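# Tuck chair under desk and park cart in bay

## Task

Slide the office chair fully under the desk so it finishes upright with every wheel on the floor; drive the utility cart into the yellow-taped bay so all four of its wheels sit inside the tape lines and none rests on the tape; keep the desk roughly where it started, with its load still on top and nothing overhanging any edge; the robot must not topple or finish leaning, or the job fails; at the end, release whatever is held and back the robot away.

## Robot and tools

ROBOT. TidyBot++: a base 0.54 m long, 0.50 m wide and 0.38 m tall on four powered casters, carrying one seven-joint arm with a two-finger gripper. The shoulder sits 0.12 m ahead of the base centre and 0.68 m up. Arm segments: upper arm 0.42 m, forearm 0.31 m, hand 0.31 m to the hand point. The arm starts folded, hand pointing down; the wrist then juts up to 0.08 m past the base front and the elbow rises up to 1.15 m. Cameras: base_camera and wrist_camera, which looks along the hand.

FRAMES. All in metres. Base frame: origin on the floor below the base centre, x ahead, y to the left, z up. hand_pose uses it and marks the point between the finger pads; the hand's own z axis runs out along the fingers, which close along its y axis. The odometry frame is the base frame as it was when the scene began. base_odometry counts wheel turns only, so slip looks like travel; its heading is in rad, leftward positive, from -3.142 to 3.142. base_tilt is in degrees, positive when leaning forward or right, with about 1 degree of bias.

move runs one action; with no action it just reports. Keys:
- base: one object with any of translate_m (offset ahead, negative backs up, -2 to 2 m), strafe_m (sideways offset, left positive, -2 to 2 m), rotate_rad (turn, counter-clockwise from above positive, -6.3 to 6.3 rad). These are relative offsets measured along the base's axes at the moment the command starts; the base heads straight for the resulting point.
- joints: one object keyed by joint name, absolute angles in rad. joint_1_rad any angle (turns the arm about vertical, positive clockwise from above, opposite to heading); joint_2_rad -2.249 to 2.249 (shoulder, 0 upright, positive leans forward); joint_3_rad any angle; joint_4_rad -2.579 to 2.579 (elbow, 0 straight, negative folds forward when joint_3_rad is 3.14); joint_5_rad any angle; joint_6_rad -2.099 to 2.099 (wrist); joint_7_rad any angle (hand roll; at 1.57 with hand down the fingers part left and right). gripper_pos 0 (open) to 1 (closed); finger gap is about 85 x (1 - gripper_pos) mm. Unbounded joints take the short way round, so keep steps under half a turn.
- target: one list of seven numbers [x, y, z, qw, qx, qy, qz], an absolute hand pose in the base frame (metres, then quaternion). With target, joints may hold only gripper_pos.
- speeds: object capping top speed for this action: translate_m and strafe_m 0.05 to 0.5 m/s, rotate_rad 0.1 to 1.57 rad/s. For a combined translate and strafe, give the speed under only one key.
- cameras: list from base_camera, wrist_camera, all; omitted means all, [] means none.
- blocking: true (default) returns once everything is at rest; false returns in about 0.5 s while motion continues. A later move overrides only the parts it names.

wait: seconds 0 to 10, plus cameras; reports state, and wait(0) shows an unfinished move in the line "earlier move". stop: brakes all running motions (they then read "stopped"). zoom_image: camera plus region [x0, y0, x1, y1] in image pixels from the top-left, at most 504 by 504. finished_scene: scene number; final, and the goal must hold without the robot.

RESULTS. "pictures" lists image order. "move" says done or the worst status. base_status, joint_status and hand_status may read moving, done, off_target (resting away from target, maybe still pushing), contact_stop or time_out (unrequested stops; the target is dropped), not_followed (a check withheld the arm; also flagged "joint command not followed" or "pose unreachable"), torque_fault, limit_stop_at_motor_heat. hand_status is done within 10 mm and 2 degrees. hand_target is where the joint targets would put the hand. motor_effort is percent of max torque, bracket value the peak of the last action. "Motor temperatures" lists one value per arm joint; MOTOR HOT appears from 60 °C and an OVER-TEMPERATURE FAULT at 75 °C. on_its_own reports uncommanded behaviour; "ARM HIT" means a hard strike on the base or arm itself. An out-of-range value or an unrequested stop makes later move, wait and finished_scene calls in the same reply skip.

PRACTICE. Hand moves usually land within about 3 cm; fix by adding (wanted minus hand_pose) to the previous target. To hold a loaded hand still, resend hand_target, not hand_pose. Loads make the arm sag. A hand pointing down reaches at most about 0.94 m high, only near the base. Poses low and close in front can drive the arm into the base.

AVOID. Creep slowly into anything you mean to push; contact at driving speed counts as a hit. Never keep driving or turning while the arm is caught on something above about 0.6 m, and don't push or pull sideways hard on a raised hand: the robot can tip. Avoid torque faults, very hard pushes, slams, drops, releasing moving objects, and squeezing hard on a part that still rests on something. Keep the desk load from sliding off, and finish with the gripper open and the robot backed away.

Each tool is called after "Emit:" as name([rows], argument=value, ...), one row to a line, values as JSON.

## Session

Emit:
move()

Emit:
move(joints={"joint_6_rad":-1.9})

Scene clock: 0.00 s.
Motor temperatures (°C): [39 36 32 39 38 42 40]
base_odometry: x=+0.000 y=+0.000 heading=+0.000
base_tilt: forward=+0.3 right=+0.3
base_status: not commanded
joint_positions: joint_1_rad=+0.038 joint_2_rad=-0.368 joint_3_rad=+3.116 joint_4_rad=-2.560 joint_5_rad=+0.043 joint_6_rad=-0.862 joint_7_rad=+1.563 gripper_pos=+0.000
joint_status: not commanded
motor_effort: joint_1_rad=-1 joint_2_rad=-1 joint_3_rad=+0 joint_4_rad=+15 joint_5_rad=+1 joint_6_rad=+1 joint_7_rad=+1
hand_pose: x=+0.2505 y=-0.0116 z=+0.5815 quat_wxyz=(+0.022, +0.999, +0.002, +0.044) (m; base frame)
hand_target: x=+0.2506 y=-0.0116 z=+0.5816 quat_wxyz=(+0.022, +0.999, +0.002, +0.044) (m; base frame)
hand_status: not commanded
pictures: base_camera, wrist_camera
Images, in order (width x height): base_camera 644x364, wrist_camera 644x476.

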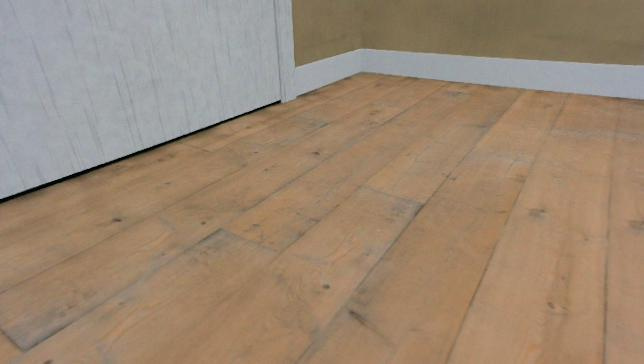

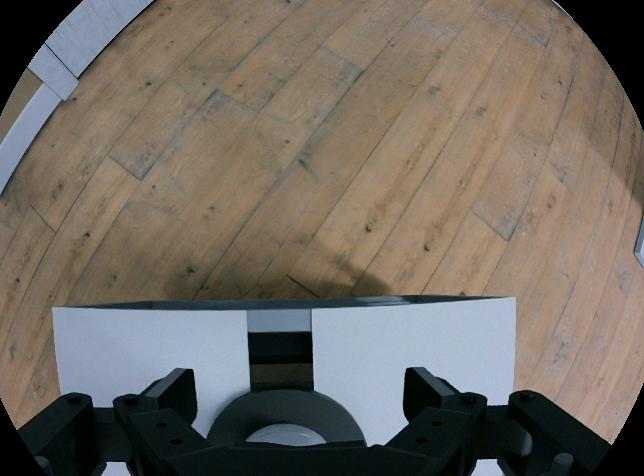

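Scene clock: 1.30 s.
Motor temperatures (°C): [39 36 32 39 38 42 40]
move: not_followed
base_odometry: x=+0.000 y=+0.000 heading=+0.000
base_tilt: forward=+0.3 right=+0.3
base_status: not commanded
joint_positions: joint_1_rad=+0.038 joint_2_rad=-0.368 joint_3_rad=+3.116 joint_4_rad=-2.562 joint_5_rad=+0.043 joint_6_rad=-0.932 joint_7_rad=+1.563 gripper_pos=+0.000
joint_status: joint_6_rad not_followed (moved -0.070 of -1.038)
motor_effort: joint_1_rad=-1(1) joint_2_rad=+1(3) joint_3_rad=+1(1) joint_4_rad=+15(19) joint_5_rad=+1(1) joint_6_rad=+0(3) joint_7_rad=+1(2)
hand_pose: x=+0.2274 y=-0.0119 z=+0.5798 quat_wxyz=(+0.022, +1.000, +0.002, +0.007) (m; base frame)
hand_target: x=+0.2247 y=-0.0119 z=+0.5804 quat_wxyz=(+0.022, +1.000, +0.001, +0.002) (m; base frame)
hand_status: not commanded
pictures: base_camera, wrist_camera
joint command not followed: on one or more control steps a check withheld the commanded joint targets, and the robot was not sent them on those steps. On the call's last step the targets were still withheld.
cause: the commanded joint targets, or the way to them, would bring two parts of the arm too close to each other (the joints from joint_2_rad to joint_7_rad lie between them).
Images, in order (width x height): base_camera 644x364, wrist_camera 644x476.

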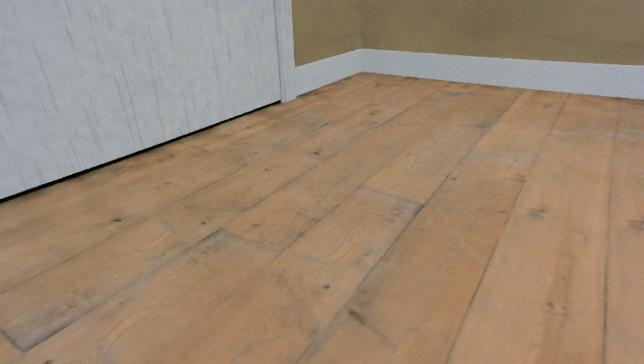

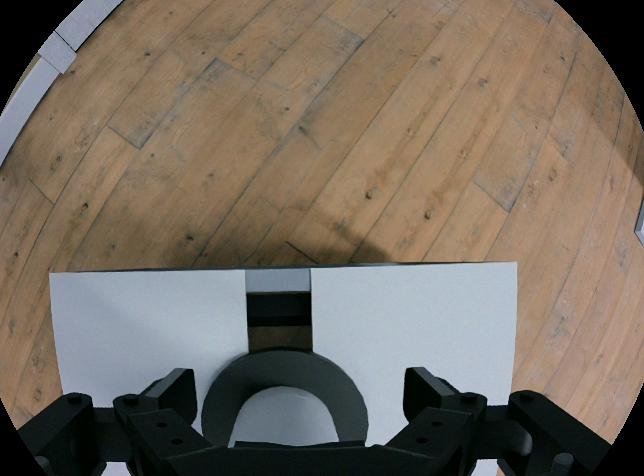

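Emit:
move(joints={"joint_6_rad":0.3})

Emit:
move(base={"rotate_rad":-1.0})

Emit:
move(base={"rotate_rad":-1.0})

Emit:
move(base={"rotate_rad":-1.0})

Emit:
move(base={"rotate_rad":-1.0})

Emit:
move(base={"rotate_rad":-1.0})

Scene clock: 12.23 s.
Motor temperatures (°C): [39 36 32 39 38 42 40]
move: done
base_odometry: x=+0.000 y=+0.000 heading=+0.000
base_tilt: forward=+0.3 right=+0.3
base_status: not commanded
joint_positions: joint_1_rad=+0.038 joint_2_rad=-0.368 joint_3_rad=+3.116 joint_4_rad=-2.562 joint_5_rad=+0.043 joint_6_rad=+0.238 joint_7_rad=+1.563 gripper_pos=+0.000
joint_status: all done
motor_effort: joint_1_rad=-1(1) joint_2_rad=-4(6) joint_3_rad=+1(1) joint_4_rad=+19(20) joint_5_rad=+0(1) joint_6_rad=+8(8) joint_7_rad=+1(2)
hand_pose: x=+0.5111 y=-0.0002 z=+0.7734 quat_wxyz=(+0.013, +0.830, +0.013, +0.558) (m; base frame)
hand_target: x=+0.5186 y=+0.0007 z=+0.7930 quat_wxyz=(+0.012, +0.811, +0.014, +0.585) (m; base frame)
hand_status: not commanded
pictures: base_camera, wrist_camera
held back during your reply time, on 69 control steps: two parts of the arm were too close to each other, or the arm's last command would have brought them too close.
led back after a hold: the arm was led back toward your command in small steps, so it may still be short of it.
joint command not followed: on one or more control steps a check withheld the commanded joint targets, and the robot was not sent them on those steps.
cause: the commanded joint targets, or the way to them, would bring two parts of the arm too close to each other (the joints from joint_2_rad to joint_7_rad lie between them).
Images, in order (width x height): base_camera 644x364, wrist_camera 644x476.

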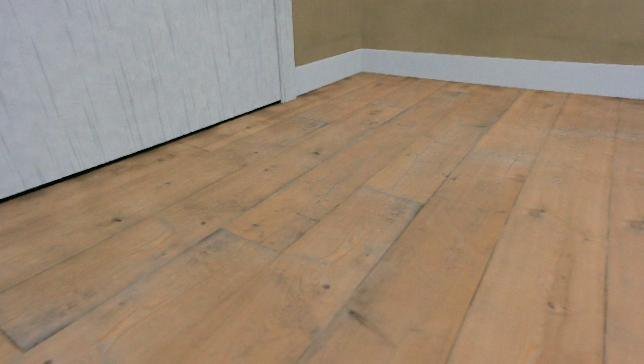

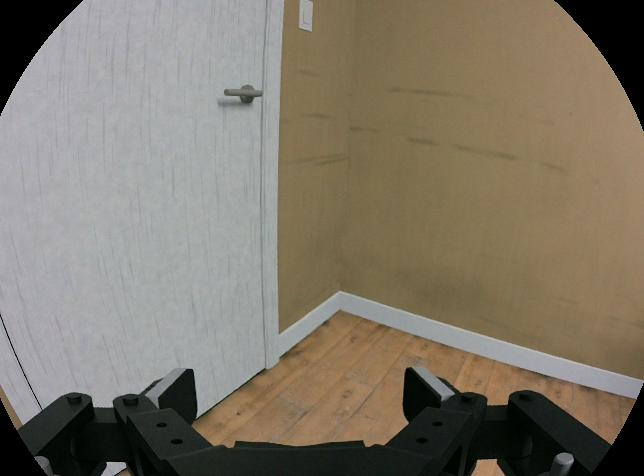

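Scene clock: 14.10 s.
Motor temperatures (°C): [39 36 32 39 38 42 40]
move: done
base_odometry: x=+0.000 y=+0.000 heading=-1.000
base_tilt: forward=+0.3 right=+0.3
base_status: done
joint_positions: joint_1_rad=+0.038 joint_2_rad=-0.368 joint_3_rad=+3.116 joint_4_rad=-2.562 joint_5_rad=+0.043 joint_6_rad=+0.238 joint_7_rad=+1.563 gripper_pos=+0.000
joint_status: not commanded
motor_effort: joint_1_rad=-1(2) joint_2_rad=-6(6) joint_3_rad=+1(2) joint_4_rad=+20(20) joint_5_rad=+1(1) joint_6_rad=+8(9) joint_7_rad=+1(2)
hand_pose: x=+0.5111 y=-0.0002 z=+0.7736 quat_wxyz=(+0.013, +0.829, +0.013, +0.558) (m; base frame)
hand_target: x=+0.5186 y=+0.0007 z=+0.7930 quat_wxyz=(+0.012, +0.811, +0.014, +0.585) (m; base frame)
hand_status: not commanded
pictures: base_camera, wrist_camera
Images, in order (width x height): base_camera 644x364, wrist_camera 644x476.

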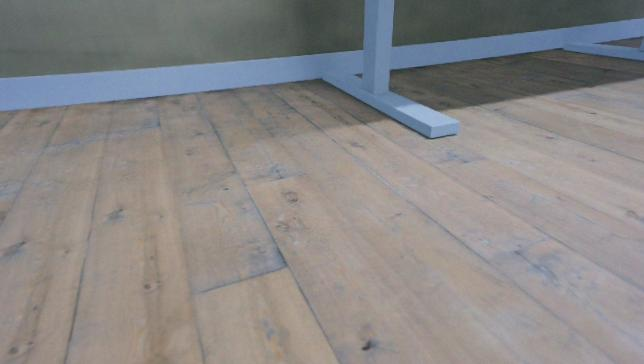

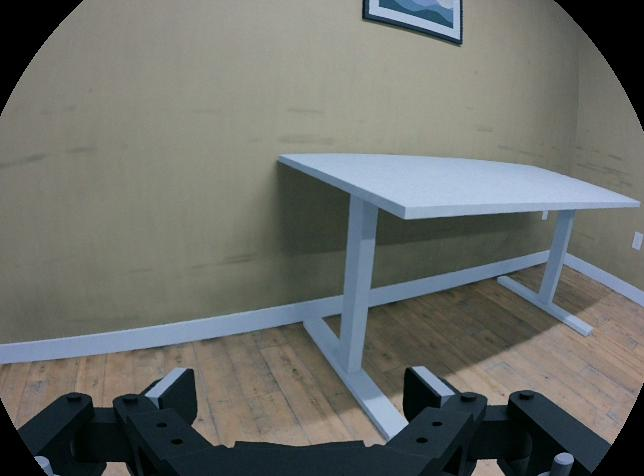

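Scene clock: 15.97 s.
Motor temperatures (°C): [39 36 32 39 38 42 40]
move: done
base_odometry: x=+0.000 y=+0.000 heading=-1.999
base_tilt: forward=+0.3 right=+0.3
base_status: done
joint_positions: joint_1_rad=+0.038 joint_2_rad=-0.368 joint_3_rad=+3.116 joint_4_rad=-2.562 joint_5_rad=+0.043 joint_6_rad=+0.239 joint_7_rad=+1.563 gripper_pos=+0.000
joint_status: not commanded
motor_effort: joint_1_rad=-1(2) joint_2_rad=-4(6) joint_3_rad=+1(2) joint_4_rad=+20(20) joint_5_rad=+1(1) joint_6_rad=+8(8) joint_7_rad=+0(2)
hand_pose: x=+0.5112 y=-0.0002 z=+0.7736 quat_wxyz=(+0.013, +0.829, +0.013, +0.558) (m; base frame)
hand_target: x=+0.5186 y=+0.0007 z=+0.7930 quat_wxyz=(+0.012, +0.811, +0.014, +0.585) (m; base frame)
hand_status: not commanded
pictures: base_camera, wrist_camera
Images, in order (width x height): base_camera 644x364, wrist_camera 644x476.

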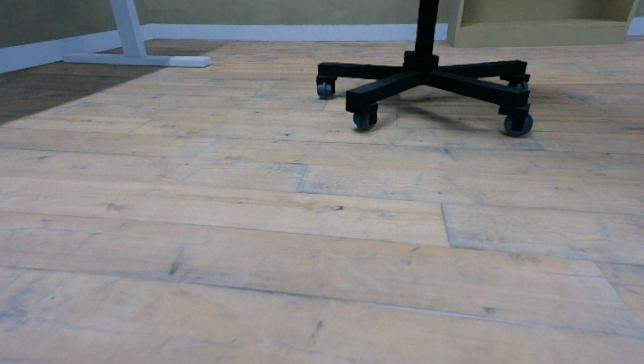

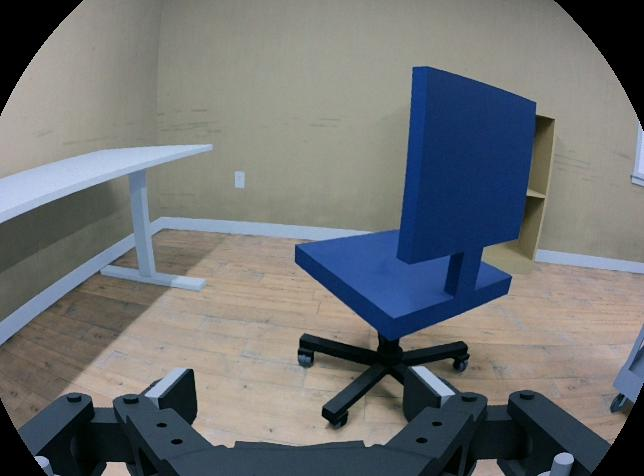

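Scene clock: 17.83 s.
Motor temperatures (°C): [39 36 32 39 38 42 40]
move: done
base_odometry: x=+0.000 y=+0.000 heading=-2.999
base_tilt: forward=+0.3 right=+0.3
base_status: done
joint_positions: joint_1_rad=+0.038 joint_2_rad=-0.368 joint_3_rad=+3.116 joint_4_rad=-2.562 joint_5_rad=+0.043 joint_6_rad=+0.239 joint_7_rad=+1.563 gripper_pos=+0.000
joint_status: not commanded
motor_effort: joint_1_rad=-1(2) joint_2_rad=-5(6) joint_3_rad=+1(2) joint_4_rad=+19(20) joint_5_rad=+1(1) joint_6_rad=+8(9) joint_7_rad=+2(2)
hand_pose: x=+0.5112 y=-0.0002 z=+0.7737 quat_wxyz=(+0.013, +0.829, +0.013, +0.558) (m; base frame)
hand_target: x=+0.5186 y=+0.0007 z=+0.7930 quat_wxyz=(+0.012, +0.811, +0.014, +0.585) (m; base frame)
hand_status: not commanded
pictures: base_camera, wrist_camera
Images, in order (width x height): base_camera 644x364, wrist_camera 644x476.

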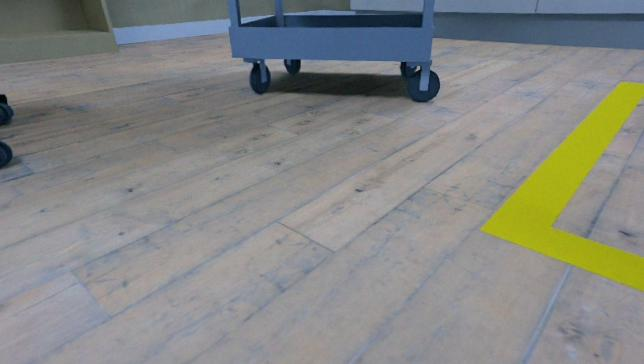

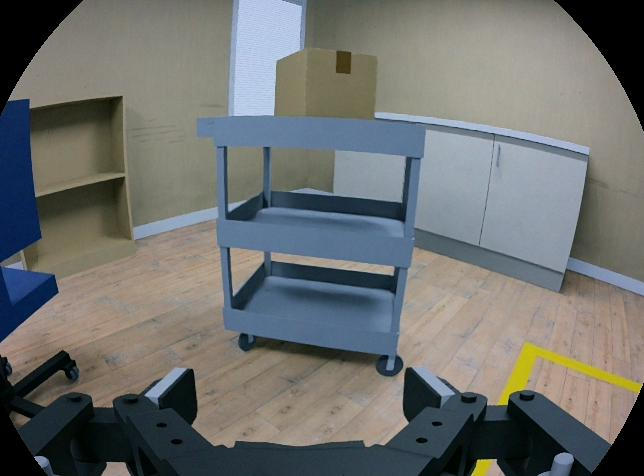

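Scene clock: 19.70 s.
Motor temperatures (°C): [39 36 32 39 38 42 40]
move: done
base_odometry: x=+0.000 y=+0.000 heading=+2.285
base_tilt: forward=+0.3 right=+0.3
base_status: done
joint_positions: joint_1_rad=+0.038 joint_2_rad=-0.368 joint_3_rad=+3.116 joint_4_rad=-2.562 joint_5_rad=+0.043 joint_6_rad=+0.239 joint_7_rad=+1.563 gripper_pos=+0.000
joint_status: not commanded
motor_effort: joint_1_rad=-1(2) joint_2_rad=-5(6) joint_3_rad=+1(2) joint_4_rad=+19(20) joint_5_rad=+0(1) joint_6_rad=+8(8) joint_7_rad=+1(2)
hand_pose: x=+0.5112 y=-0.0002 z=+0.7737 quat_wxyz=(+0.013, +0.829, +0.013, +0.559) (m; base frame)
hand_target: x=+0.5186 y=+0.0007 z=+0.7930 quat_wxyz=(+0.012, +0.811, +0.014, +0.585) (m; base frame)
hand_status: not commanded
pictures: base_camera, wrist_camera
Images, in order (width x height): base_camera 644x364, wrist_camera 644x476.

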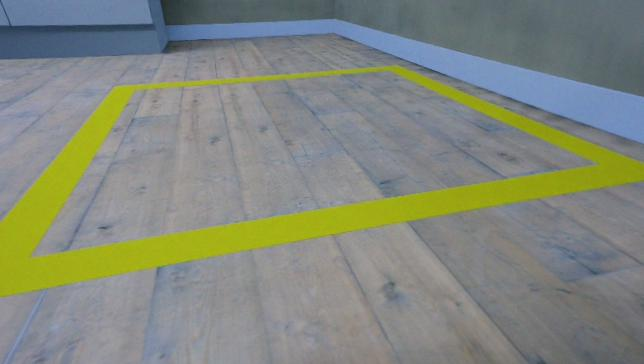

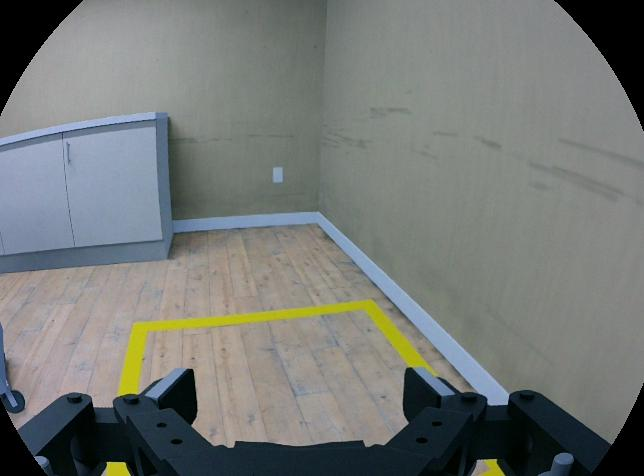

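Scene clock: 21.57 s.
Motor temperatures (°C): [39 36 32 39 38 42 40]
move: done
base_odometry: x=+0.000 y=+0.000 heading=+1.285
base_tilt: forward=+0.3 right=+0.3
base_status: done
joint_positions: joint_1_rad=+0.038 joint_2_rad=-0.368 joint_3_rad=+3.116 joint_4_rad=-2.562 joint_5_rad=+0.043 joint_6_rad=+0.239 joint_7_rad=+1.563 gripper_pos=+0.000
joint_status: not commanded
motor_effort: joint_1_rad=-1(2) joint_2_rad=-6(6) joint_3_rad=+1(2) joint_4_rad=+19(20) joint_5_rad=+1(1) joint_6_rad=+7(8) joint_7_rad=+1(2)
hand_pose: x=+0.5112 y=-0.0002 z=+0.7737 quat_wxyz=(+0.013, +0.829, +0.013, +0.559) (m; base frame)
hand_target: x=+0.5186 y=+0.0007 z=+0.7930 quat_wxyz=(+0.012, +0.811, +0.014, +0.585) (m; base frame)
hand_status: not commanded
pictures: base_camera, wrist_camera
Images, in order (width x height): base_camera 644x364, wrist_camera 644x476.

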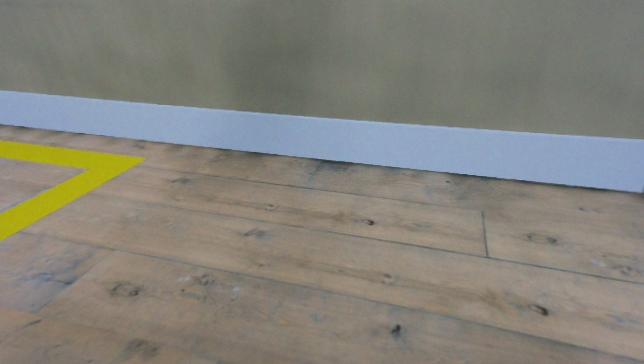

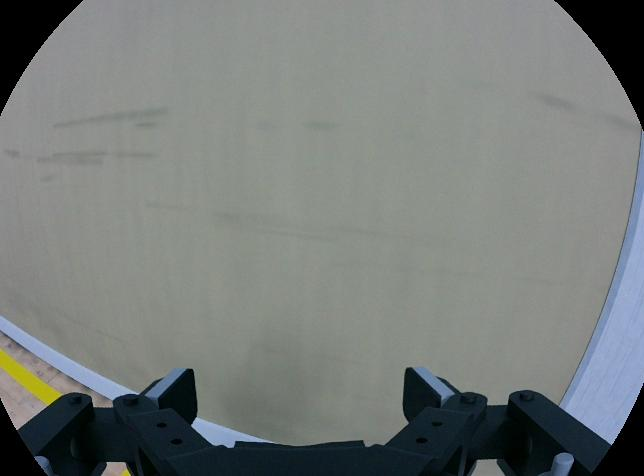

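Emit:
move(base={"rotate_rad":2.9}, cameras=[])

Emit:
move(base={"translate_m":-0.17,"strafe_m":-1.19})

Emit:
move(base={"rotate_rad":0.6})

Emit:
move(base={"rotate_rad":-0.9})

Scene clock: 96.67 s.
Motor temperatures (°C): [39 36 32 39 38 43 40]
move: done
base_odometry: x=+0.000 y=+0.000 heading=-2.098
base_tilt: forward=+0.3 right=+0.3
base_status: done
joint_positions: joint_1_rad=+0.038 joint_2_rad=-0.368 joint_3_rad=+3.116 joint_4_rad=-2.562 joint_5_rad=+0.043 joint_6_rad=+0.239 joint_7_rad=+1.563 gripper_pos=+0.000
joint_status: not commanded
motor_effort: joint_1_rad=-1(2) joint_2_rad=-5(7) joint_3_rad=+1(2) joint_4_rad=+19(20) joint_5_rad=+1(1) joint_6_rad=+8(9) joint_7_rad=+1(2)
hand_pose: x=+0.5113 y=-0.0002 z=+0.7739 quat_wxyz=(+0.013, +0.829, +0.013, +0.559) (m; base frame)
hand_target: x=+0.5186 y=+0.0007 z=+0.7930 quat_wxyz=(+0.012, +0.811, +0.014, +0.585) (m; base frame)
hand_status: not commanded
pictures: none
No camera images: "cameras" was empty.

Scene clock: 99.90 s.
Motor temperatures (°C): [39 36 32 39 38 43 40]
move: done
base_odometry: x=-0.943 y=+0.746 heading=-2.098
base_tilt: forward=+0.3 right=+0.3
base_status: done
joint_positions: joint_1_rad=+0.038 joint_2_rad=-0.368 joint_3_rad=+3.116 joint_4_rad=-2.562 joint_5_rad=+0.043 joint_6_rad=+0.239 joint_7_rad=+1.563 gripper_pos=+0.000
joint_status: not commanded
motor_effort: joint_1_rad=-1(1) joint_2_rad=-4(6) joint_3_rad=+1(2) joint_4_rad=+20(20) joint_5_rad=+1(1) joint_6_rad=+8(9) joint_7_rad=+0(2)
hand_pose: x=+0.5113 y=-0.0002 z=+0.7739 quat_wxyz=(+0.013, +0.829, +0.013, +0.559) (m; base frame)
hand_target: x=+0.5186 y=+0.0007 z=+0.7930 quat_wxyz=(+0.012, +0.811, +0.014, +0.585) (m; base frame)
hand_status: not commanded
pictures: base_camera, wrist_camera
Images, in order (width x height): base_camera 644x364, wrist_camera 644x476.

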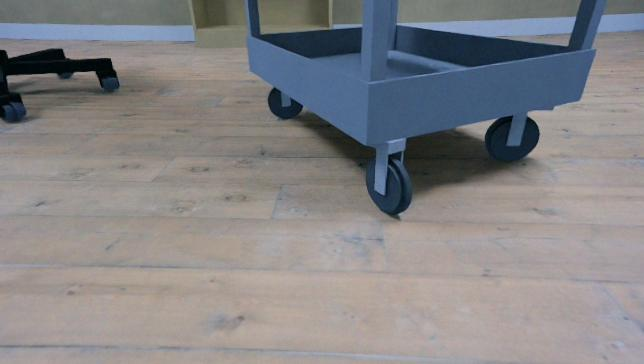

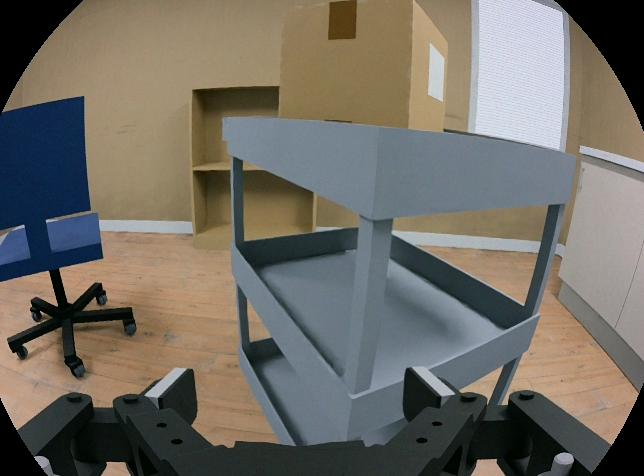

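Scene clock: 101.43 s.
Motor temperatures (°C): [39 36 32 39 38 43 40]
move: done
base_odometry: x=-0.943 y=+0.746 heading=-1.498
base_tilt: forward=+0.2 right=+0.3
base_status: done
joint_positions: joint_1_rad=+0.038 joint_2_rad=-0.368 joint_3_rad=+3.116 joint_4_rad=-2.562 joint_5_rad=+0.043 joint_6_rad=+0.239 joint_7_rad=+1.563 gripper_pos=+0.000
joint_status: not commanded
motor_effort: joint_1_rad=-1(2) joint_2_rad=-5(7) joint_3_rad=+1(2) joint_4_rad=+19(20) joint_5_rad=+1(1) joint_6_rad=+8(9) joint_7_rad=+0(2)
hand_pose: x=+0.5113 y=-0.0002 z=+0.7739 quat_wxyz=(+0.013, +0.829, +0.013, +0.559) (m; base frame)
hand_target: x=+0.5186 y=+0.0007 z=+0.7930 quat_wxyz=(+0.012, +0.811, +0.014, +0.585) (m; base frame)
hand_status: not commanded
pictures: base_camera, wrist_camera
Images, in order (width x height): base_camera 644x364, wrist_camera 644x476.

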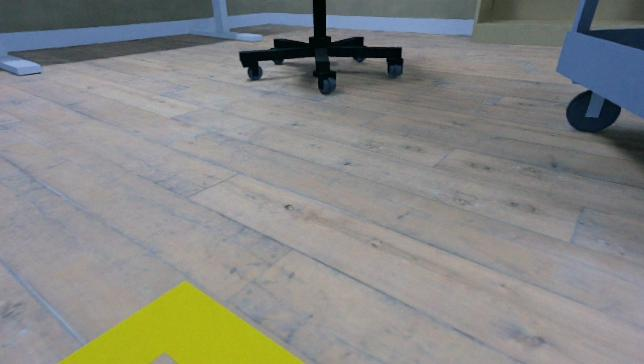

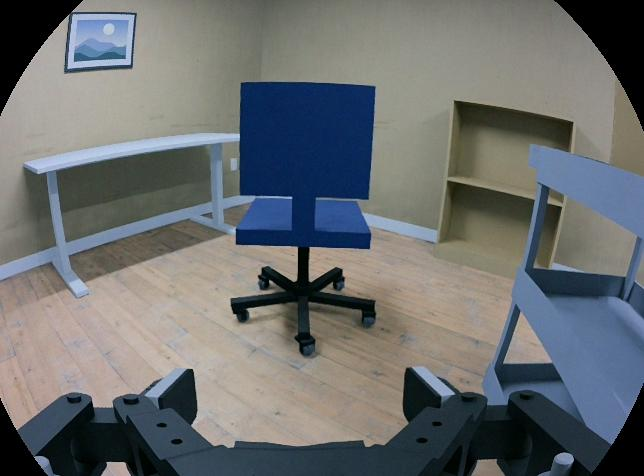

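Scene clock: 103.27 s.
Motor temperatures (°C): [39 36 32 39 38 43 40]
move: done
base_odometry: x=-0.943 y=+0.746 heading=-2.398
base_tilt: forward=+0.3 right=+0.3
base_status: done
joint_positions: joint_1_rad=+0.038 joint_2_rad=-0.368 joint_3_rad=+3.116 joint_4_rad=-2.562 joint_5_rad=+0.043 joint_6_rad=+0.239 joint_7_rad=+1.563 gripper_pos=+0.000
joint_status: not commanded
motor_effort: joint_1_rad=-1(2) joint_2_rad=-5(6) joint_3_rad=+1(2) joint_4_rad=+19(20) joint_5_rad=+1(1) joint_6_rad=+8(9) joint_7_rad=+1(2)
hand_pose: x=+0.5113 y=-0.0002 z=+0.7739 quat_wxyz=(+0.013, +0.829, +0.013, +0.559) (m; base frame)
hand_target: x=+0.5186 y=+0.0007 z=+0.7930 quat_wxyz=(+0.012, +0.811, +0.014, +0.585) (m; base frame)
hand_status: not commanded
pictures: base_camera, wrist_camera
Images, in order (width x height): base_camera 644x364, wrist_camera 644x476.

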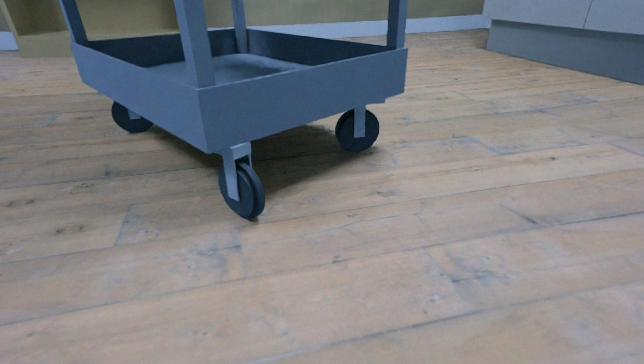

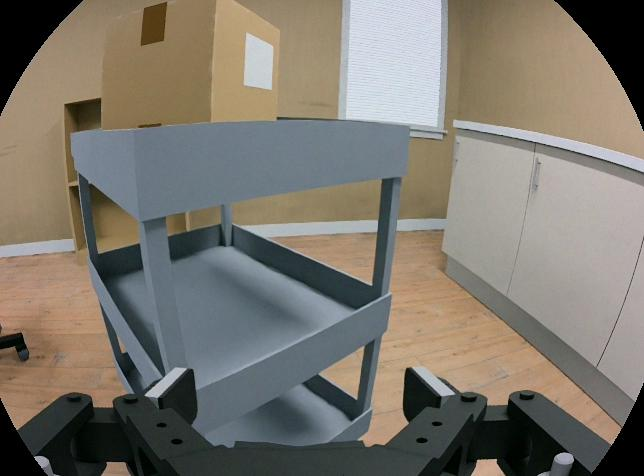

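Emit:
move(base={"rotate_rad":-2.345}, cameras=[])

Emit:
move(base={"translate_m":-0.18,"strafe_m":1.32}, joints={"joint_1_rad":3.0})

Emit:
move(base={"translate_m":-1.55})

Emit:
move(base={"strafe_m":-0.66})

Scene clock: 143.63 s.
Motor temperatures (°C): [39 36 32 39 38 43 40]
move: done
base_odometry: x=-0.943 y=+0.746 heading=+1.541
base_tilt: forward=+0.3 right=+0.3
base_status: done
joint_positions: joint_1_rad=+0.038 joint_2_rad=-0.368 joint_3_rad=+3.116 joint_4_rad=-2.562 joint_5_rad=+0.043 joint_6_rad=+0.240 joint_7_rad=+1.563 gripper_pos=+0.000
joint_status: not commanded
motor_effort: joint_1_rad=-1(2) joint_2_rad=-6(6) joint_3_rad=+1(2) joint_4_rad=+19(20) joint_5_rad=+1(1) joint_6_rad=+8(9) joint_7_rad=+1(2)
hand_pose: x=+0.5113 y=-0.0002 z=+0.7739 quat_wxyz=(+0.013, +0.829, +0.013, +0.559) (m; base frame)
hand_target: x=+0.5186 y=+0.0007 z=+0.7930 quat_wxyz=(+0.012, +0.811, +0.014, +0.585) (m; base frame)
hand_status: not commanded
pictures: none
No camera images: "cameras" was empty.

Scene clock: 147.73 s.
Motor temperatures (°C): [39 36 32 39 38 43 40]
move: done
base_odometry: x=-2.267 y=+0.605 heading=+1.543
base_tilt: forward=+0.2 right=+0.4
base_status: done
joint_positions: joint_1_rad=+2.989 joint_2_rad=-0.371 joint_3_rad=+3.119 joint_4_rad=-2.564 joint_5_rad=+0.043 joint_6_rad=+0.243 joint_7_rad=+1.563 gripper_pos=+0.000
joint_status: all done
motor_effort: joint_1_rad=-1(3) joint_2_rad=-4(13) joint_3_rad=+1(5) joint_4_rad=+20(26) joint_5_rad=+1(2) joint_6_rad=+8(9) joint_7_rad=+0(2)
hand_pose: x=-0.2661 y=-0.0728 z=+0.7753 quat_wxyz=(+0.560, +0.091, -0.823, +0.040) (m; base frame)
hand_target: x=-0.2740 y=-0.0719 z=+0.7930 quat_wxyz=(+0.583, +0.087, -0.807, +0.040) (m; base frame)
hand_status: not commanded
pictures: base_camera, wrist_camera
Images, in order (width x height): base_camera 644x364, wrist_camera 644x476.

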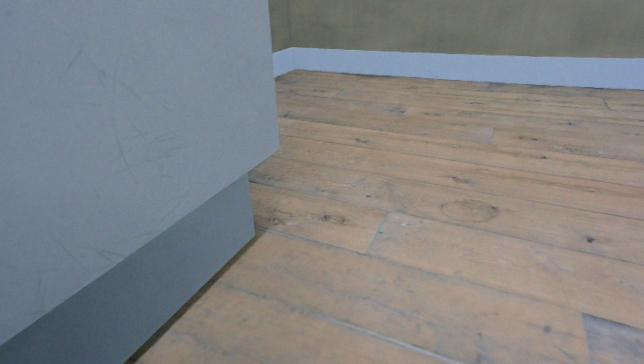

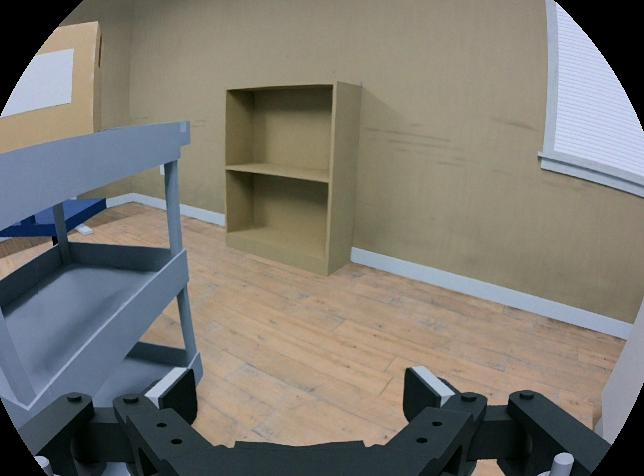

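Scene clock: 152.17 s.
Motor temperatures (°C): [39 36 32 39 38 43 40]
move: done
base_odometry: x=-2.310 y=-0.944 heading=+1.543
base_tilt: forward=+0.2 right=+0.3
base_status: done
joint_positions: joint_1_rad=+2.989 joint_2_rad=-0.371 joint_3_rad=+3.119 joint_4_rad=-2.564 joint_5_rad=+0.043 joint_6_rad=+0.244 joint_7_rad=+1.563 gripper_pos=+0.000
joint_status: not commanded
motor_effort: joint_1_rad=-1(1) joint_2_rad=-5(7) joint_3_rad=+1(1) joint_4_rad=+20(21) joint_5_rad=+1(1) joint_6_rad=+8(9) joint_7_rad=+1(2)
hand_pose: x=-0.2661 y=-0.0728 z=+0.7753 quat_wxyz=(+0.560, +0.091, -0.823, +0.040) (m; base frame)
hand_target: x=-0.2740 y=-0.0719 z=+0.7930 quat_wxyz=(+0.583, +0.087, -0.807, +0.040) (m; base frame)
hand_status: not commanded
pictures: base_camera, wrist_camera
Images, in order (width x height): base_camera 644x364, wrist_camera 644x476.

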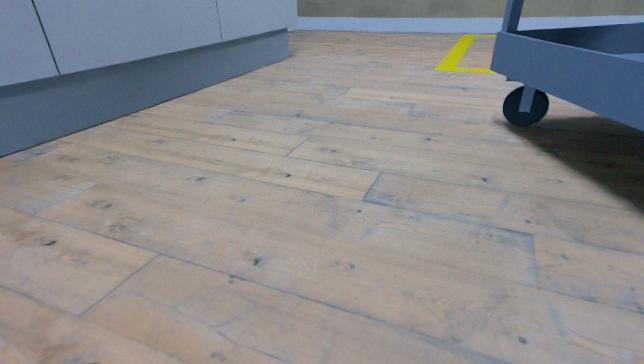

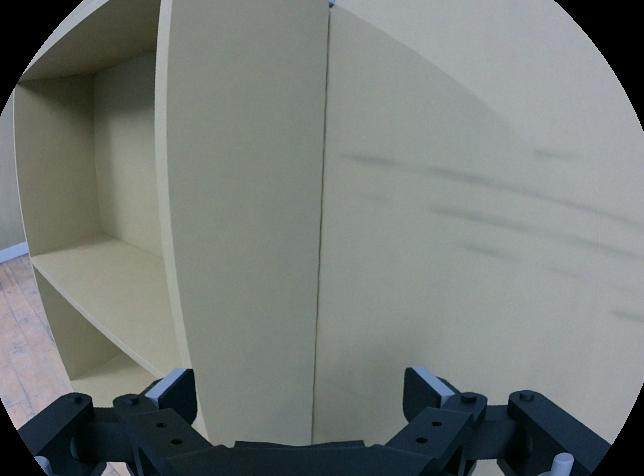

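Scene clock: 154.83 s.
Motor temperatures (°C): [39 36 32 39 38 43 40]
move: done
base_odometry: x=-1.650 y=-0.962 heading=+1.543
base_tilt: forward=+0.3 right=+0.4
base_status: done
joint_positions: joint_1_rad=+2.989 joint_2_rad=-0.371 joint_3_rad=+3.119 joint_4_rad=-2.564 joint_5_rad=+0.043 joint_6_rad=+0.244 joint_7_rad=+1.563 gripper_pos=+0.000
joint_status: not commanded
motor_effort: joint_1_rad=-1(2) joint_2_rad=-5(6) joint_3_rad=+1(2) joint_4_rad=+19(20) joint_5_rad=+1(1) joint_6_rad=+8(9) joint_7_rad=+1(2)
hand_pose: x=-0.2661 y=-0.0727 z=+0.7753 quat_wxyz=(+0.560, +0.090, -0.823, +0.040) (m; base frame)
hand_target: x=-0.2740 y=-0.0719 z=+0.7930 quat_wxyz=(+0.583, +0.087, -0.807, +0.040) (m; base frame)
hand_status: not commanded
pictures: base_camera, wrist_camera
Images, in order (width x height): base_camera 644x364, wrist_camera 644x476.

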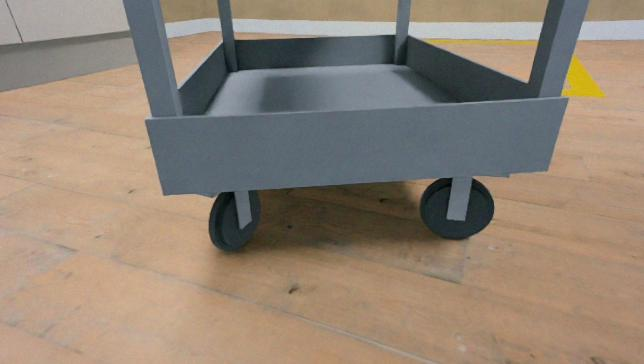

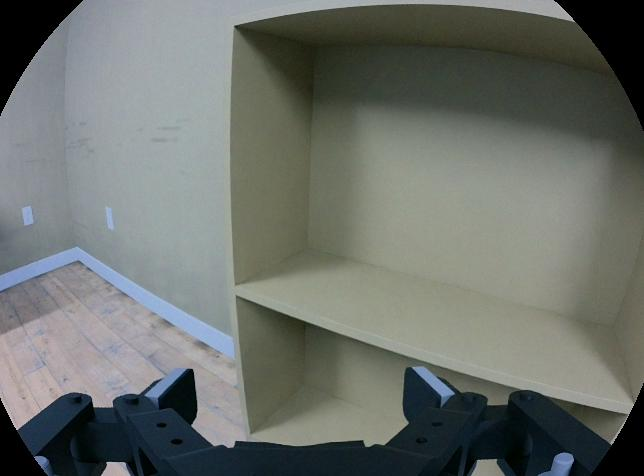

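Emit:
move(base={"translate_m":0.22,"strafe_m":-0.035}, speeds={"translate_m":0.15})

Emit:
move(base={"translate_m":0.15}, speeds={"translate_m":0.06})

Scene clock: 177.00 s.
Motor temperatures (°C): [39 36 32 39 38 43 40]
move: done
base_odometry: x=-1.608 y=-0.743 heading=+1.543
base_tilt: forward=+0.3 right=+0.3
base_status: done
joint_positions: joint_1_rad=+2.989 joint_2_rad=-0.371 joint_3_rad=+3.119 joint_4_rad=-2.564 joint_5_rad=+0.043 joint_6_rad=+0.244 joint_7_rad=+1.563 gripper_pos=+0.000
joint_status: not commanded
motor_effort: joint_1_rad=-1(1) joint_2_rad=-6(7) joint_3_rad=+1(1) joint_4_rad=+20(20) joint_5_rad=+1(1) joint_6_rad=+7(9) joint_7_rad=+1(2)
hand_pose: x=-0.2661 y=-0.0727 z=+0.7753 quat_wxyz=(+0.560, +0.090, -0.823, +0.040) (m; base frame)
hand_target: x=-0.2740 y=-0.0719 z=+0.7930 quat_wxyz=(+0.583, +0.087, -0.807, +0.040) (m; base frame)
hand_status: not commanded
pictures: base_camera, wrist_camera
Images, in order (width x height): base_camera 644x364, wrist_camera 644x476.

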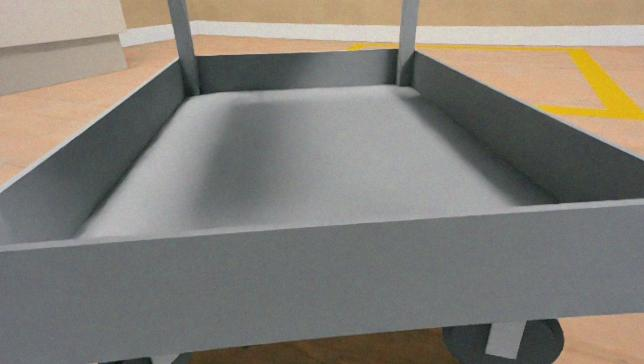

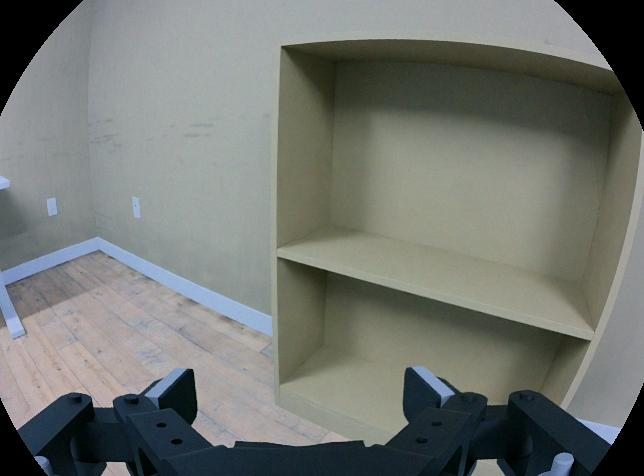

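Scene clock: 180.03 s.
Motor temperatures (°C): [39 36 32 39 38 43 40]
move: done
base_odometry: x=-1.604 y=-0.593 heading=+1.543
base_tilt: forward=+0.3 right=+0.3
base_status: done
joint_positions: joint_1_rad=+2.989 joint_2_rad=-0.364 joint_3_rad=+3.119 joint_4_rad=-2.564 joint_5_rad=+0.043 joint_6_rad=+0.244 joint_7_rad=+1.563 gripper_pos=+0.000
joint_status: not commanded
motor_effort: joint_1_rad=-1(1) joint_2_rad=-6(12) joint_3_rad=+1(1) joint_4_rad=+20(21) joint_5_rad=+1(1) joint_6_rad=+8(9) joint_7_rad=+1(2)
hand_pose: x=-0.2667 y=-0.0728 z=+0.7729 quat_wxyz=(+0.557, +0.091, -0.824, +0.040) (m; base frame)
hand_target: x=-0.2740 y=-0.0719 z=+0.7930 quat_wxyz=(+0.583, +0.087, -0.807, +0.040) (m; base frame)
hand_status: not commanded
pictures: base_camera, wrist_camera
Images, in order (width x height): base_camera 644x364, wrist_camera 644x476.

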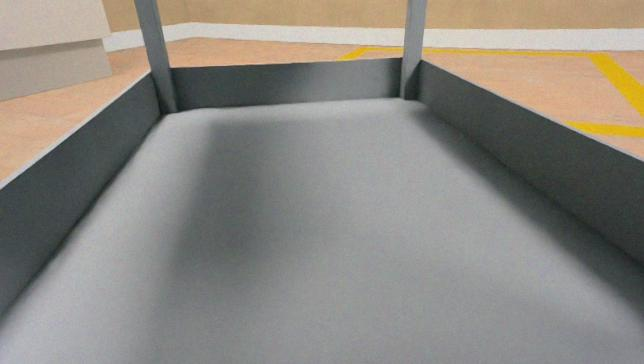

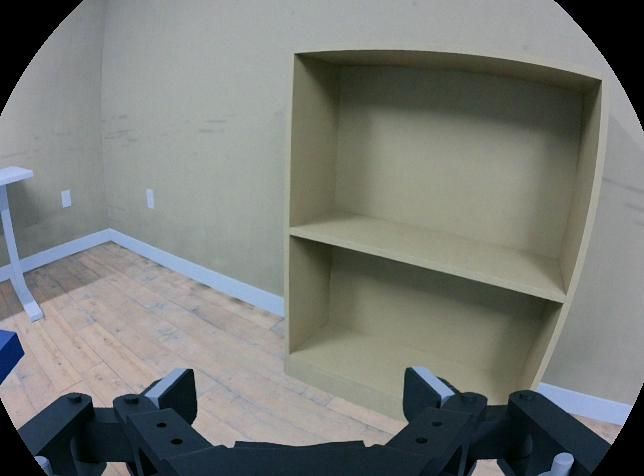

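Emit:
move(base={"translate_m":0.24,"strafe_m":-0.03,"rotate_rad":-0.19}, speeds={"translate_m":0.1,"rotate_rad":0.1})

Emit:
move(base={"translate_m":0.27,"strafe_m":0.05,"rotate_rad":-0.2}, speeds={"translate_m":0.12,"rotate_rad":0.1}, cameras=["base_camera"])

Scene clock: 189.73 s.
Motor temperatures (°C): [39 36 32 39 38 43 40]
move: done
base_odometry: x=-1.568 y=-0.354 heading=+1.353
base_tilt: forward=+0.2 right=+0.3
base_status: done
joint_positions: joint_1_rad=+2.990 joint_2_rad=-0.363 joint_3_rad=+3.119 joint_4_rad=-2.564 joint_5_rad=+0.043 joint_6_rad=+0.245 joint_7_rad=+1.563 gripper_pos=+0.000
joint_status: not commanded
motor_effort: joint_1_rad=-1(1) joint_2_rad=-6(14) joint_3_rad=+1(1) joint_4_rad=+19(20) joint_5_rad=+1(1) joint_6_rad=+8(9) joint_7_rad=+1(2)
hand_pose: x=-0.2670 y=-0.0726 z=+0.7726 quat_wxyz=(+0.557, +0.090, -0.825, +0.040) (m; base frame)
hand_target: x=-0.2740 y=-0.0719 z=+0.7930 quat_wxyz=(+0.583, +0.087, -0.807, +0.040) (m; base frame)
hand_status: not commanded
pictures: base_camera, wrist_camera
Images, in order (width x height): base_camera 644x364, wrist_camera 644x476.

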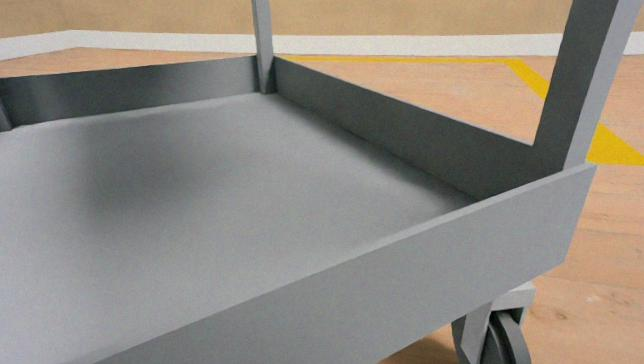

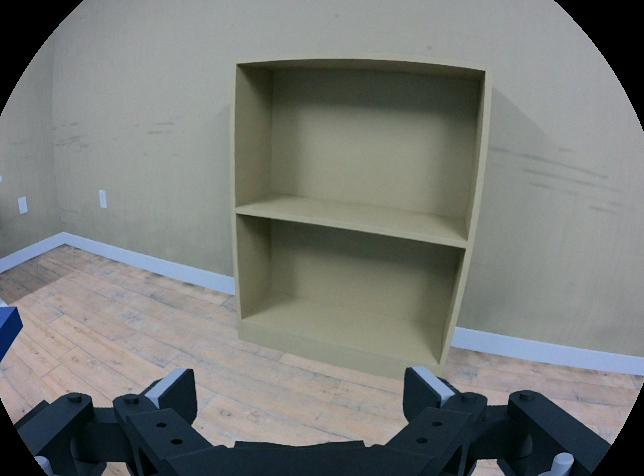

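Scene clock: 192.60 s.
Motor temperatures (°C): [39 36 32 39 38 43 40]
move: done
base_odometry: x=-1.558 y=-0.080 heading=+1.152
base_tilt: forward=+0.3 right=+0.4
base_status: done
joint_positions: joint_1_rad=+2.990 joint_2_rad=-0.364 joint_3_rad=+3.119 joint_4_rad=-2.564 joint_5_rad=+0.043 joint_6_rad=+0.245 joint_7_rad=+1.563 gripper_pos=+0.000
joint_status: not commanded
motor_effort: joint_1_rad=-1(1) joint_2_rad=-5(7) joint_3_rad=+0(1) joint_4_rad=+19(21) joint_5_rad=+1(1) joint_6_rad=+8(9) joint_7_rad=+0(2)
hand_pose: x=-0.2669 y=-0.0725 z=+0.7729 quat_wxyz=(+0.557, +0.090, -0.824, +0.040) (m; base frame)
hand_target: x=-0.2740 y=-0.0719 z=+0.7930 quat_wxyz=(+0.583, +0.087, -0.807, +0.040) (m; base frame)
hand_status: not commanded
pictures: base_camera
Images, in order (width x height): base_camera 644x364.

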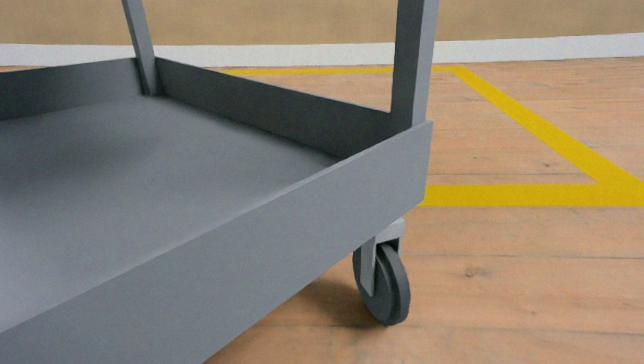

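Emit:
move(base={"translate_m":-0.3}, cameras=["base_camera"])

Emit:
move(base={"strafe_m":0.55}, cameras=[])

Emit:
move(base={"rotate_rad":-0.62}, cameras=["base_camera"])

Scene clock: 209.10 s.
Motor temperatures (°C): [39 36 32 39 38 43 40]
move: done
base_odometry: x=-1.680 y=-0.354 heading=+1.152
base_tilt: forward=+0.2 right=+0.3
base_status: done
joint_positions: joint_1_rad=+2.990 joint_2_rad=-0.364 joint_3_rad=+3.119 joint_4_rad=-2.564 joint_5_rad=+0.043 joint_6_rad=+0.245 joint_7_rad=+1.563 gripper_pos=+0.000
joint_status: not commanded
motor_effort: joint_1_rad=-1(1) joint_2_rad=-6(8) joint_3_rad=+1(1) joint_4_rad=+20(21) joint_5_rad=+1(1) joint_6_rad=+8(9) joint_7_rad=+1(2)
hand_pose: x=-0.2669 y=-0.0725 z=+0.7729 quat_wxyz=(+0.557, +0.090, -0.824, +0.040) (m; base frame)
hand_target: x=-0.2740 y=-0.0719 z=+0.7930 quat_wxyz=(+0.583, +0.087, -0.807, +0.040) (m; base frame)
hand_status: not commanded
pictures: base_camera
Images, in order (width x height): base_camera 644x364.

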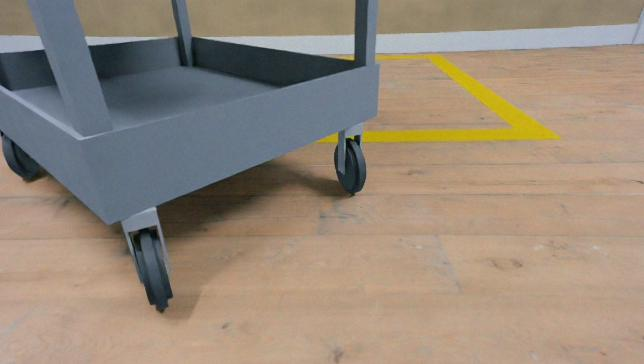

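Scene clock: 211.47 s.
Motor temperatures (°C): [39 36 32 39 38 43 40]
move: done
base_odometry: x=-2.183 y=-0.131 heading=+1.152
base_tilt: forward=+0.3 right=+0.3
base_status: done
joint_positions: joint_1_rad=+2.991 joint_2_rad=-0.364 joint_3_rad=+3.119 joint_4_rad=-2.564 joint_5_rad=+0.043 joint_6_rad=+0.245 joint_7_rad=+1.563 gripper_pos=+0.000
joint_status: not commanded
motor_effort: joint_1_rad=-1(2) joint_2_rad=-5(6) joint_3_rad=+1(2) joint_4_rad=+19(20) joint_5_rad=+1(1) joint_6_rad=+8(9) joint_7_rad=+1(3)
hand_pose: x=-0.2670 y=-0.0724 z=+0.7729 quat_wxyz=(+0.557, +0.090, -0.824, +0.040) (m; base frame)
hand_target: x=-0.2740 y=-0.0719 z=+0.7930 quat_wxyz=(+0.583, +0.087, -0.807, +0.040) (m; base frame)
hand_status: not commanded
pictures: none
No camera images: "cameras" was empty.

Scene clock: 213.00 s.
Motor temperatures (°C): [39 36 32 39 38 43 40]
move: done
base_odometry: x=-2.183 y=-0.130 heading=+0.533
base_tilt: forward=+0.3 right=+0.3
base_status: done
joint_positions: joint_1_rad=+2.991 joint_2_rad=-0.364 joint_3_rad=+3.119 joint_4_rad=-2.564 joint_5_rad=+0.043 joint_6_rad=+0.245 joint_7_rad=+1.563 gripper_pos=+0.000
joint_status: not commanded
motor_effort: joint_1_rad=-1(1) joint_2_rad=-5(6) joint_3_rad=+1(1) joint_4_rad=+20(20) joint_5_rad=+1(1) joint_6_rad=+9(9) joint_7_rad=+1(2)
hand_pose: x=-0.2670 y=-0.0721 z=+0.7729 quat_wxyz=(+0.557, +0.090, -0.824, +0.039) (m; base frame)
hand_target: x=-0.2740 y=-0.0719 z=+0.7930 quat_wxyz=(+0.583, +0.087, -0.807, +0.040) (m; base frame)
hand_status: not commanded
pictures: base_camera
Images, in order (width x height): base_camera 644x364.

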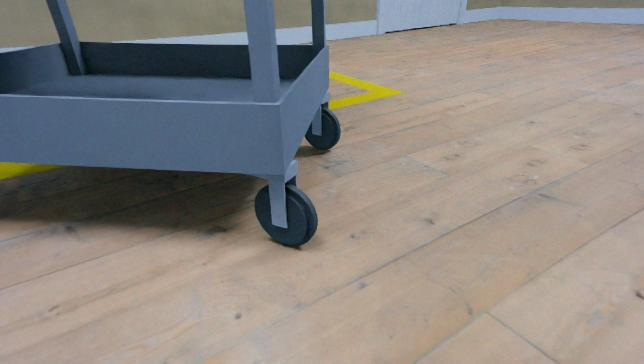

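Emit:
move(base={"rotate_rad":0.1}, cameras=[])

Emit:
move(base={"strafe_m":0.2}, cameras=["base_camera"])

Emit:
move(base={"translate_m":0.4,"strafe_m":0.03}, speeds={"translate_m":0.08}, cameras=["base_camera"])

Scene clock: 228.57 s.
Motor temperatures (°C): [39 36 32 39 38 43 40]
move: done
base_odometry: x=-2.183 y=-0.130 heading=+0.632
base_tilt: forward=+0.2 right=+0.4
base_status: done
joint_positions: joint_1_rad=+2.992 joint_2_rad=-0.364 joint_3_rad=+3.119 joint_4_rad=-2.564 joint_5_rad=+0.043 joint_6_rad=+0.245 joint_7_rad=+1.563 gripper_pos=+0.000
joint_status: not commanded
motor_effort: joint_1_rad=-1(1) joint_2_rad=-6(6) joint_3_rad=+1(1) joint_4_rad=+20(20) joint_5_rad=+1(1) joint_6_rad=+8(9) joint_7_rad=+1(1)
hand_pose: x=-0.2670 y=-0.0720 z=+0.7729 quat_wxyz=(+0.557, +0.090, -0.824, +0.039) (m; base frame)
hand_target: x=-0.2740 y=-0.0719 z=+0.7930 quat_wxyz=(+0.583, +0.087, -0.807, +0.040) (m; base frame)
hand_status: not commanded
pictures: none
No camera images: "cameras" was empty.

Scene clock: 230.07 s.
Motor temperatures (°C): [39 36 32 39 38 43 40]
move: done
base_odometry: x=-2.301 y=+0.031 heading=+0.631
base_tilt: forward=+0.3 right=+0.3
base_status: done
joint_positions: joint_1_rad=+2.992 joint_2_rad=-0.364 joint_3_rad=+3.119 joint_4_rad=-2.564 joint_5_rad=+0.043 joint_6_rad=+0.245 joint_7_rad=+1.563 gripper_pos=+0.000
joint_status: not commanded
motor_effort: joint_1_rad=-1(2) joint_2_rad=-5(6) joint_3_rad=+1(3) joint_4_rad=+20(20) joint_5_rad=+1(1) joint_6_rad=+8(9) joint_7_rad=+1(2)
hand_pose: x=-0.2670 y=-0.0719 z=+0.7729 quat_wxyz=(+0.557, +0.090, -0.824, +0.039) (m; base frame)
hand_target: x=-0.2740 y=-0.0719 z=+0.7930 quat_wxyz=(+0.583, +0.087, -0.807, +0.040) (m; base frame)
hand_status: not commanded
pictures: base_camera
Images, in order (width x height): base_camera 644x364.

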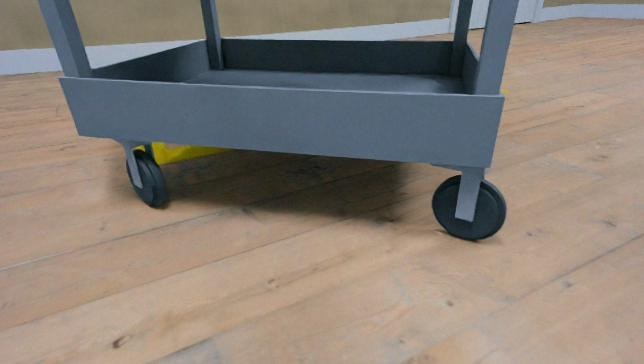

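Scene clock: 235.57 s.
Motor temperatures (°C): [39 36 32 39 38 43 40]
move: done
base_odometry: x=-1.996 y=+0.292 heading=+0.631
base_tilt: forward=+0.3 right=+0.3
base_status: done
joint_positions: joint_1_rad=+2.992 joint_2_rad=-0.365 joint_3_rad=+3.119 joint_4_rad=-2.564 joint_5_rad=+0.043 joint_6_rad=+0.245 joint_7_rad=+1.563 gripper_pos=+0.000
joint_status: not commanded
motor_effort: joint_1_rad=-1(1) joint_2_rad=-5(9) joint_3_rad=+1(1) joint_4_rad=+19(21) joint_5_rad=+1(1) joint_6_rad=+8(9) joint_7_rad=+2(2)
hand_pose: x=-0.2670 y=-0.0719 z=+0.7734 quat_wxyz=(+0.558, +0.090, -0.824, +0.039) (m; base frame)
hand_target: x=-0.2740 y=-0.0719 z=+0.7930 quat_wxyz=(+0.583, +0.087, -0.807, +0.040) (m; base frame)
hand_status: not commanded
pictures: base_camera
Images, in order (width x height): base_camera 644x364.

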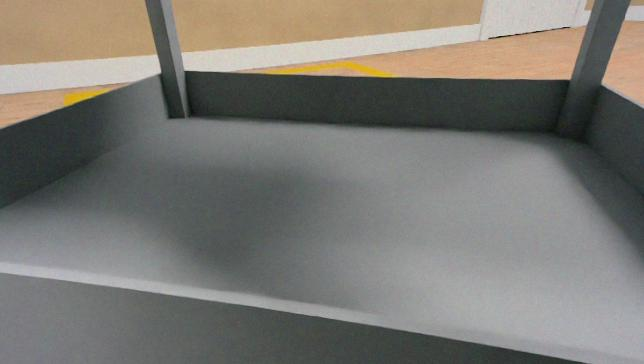

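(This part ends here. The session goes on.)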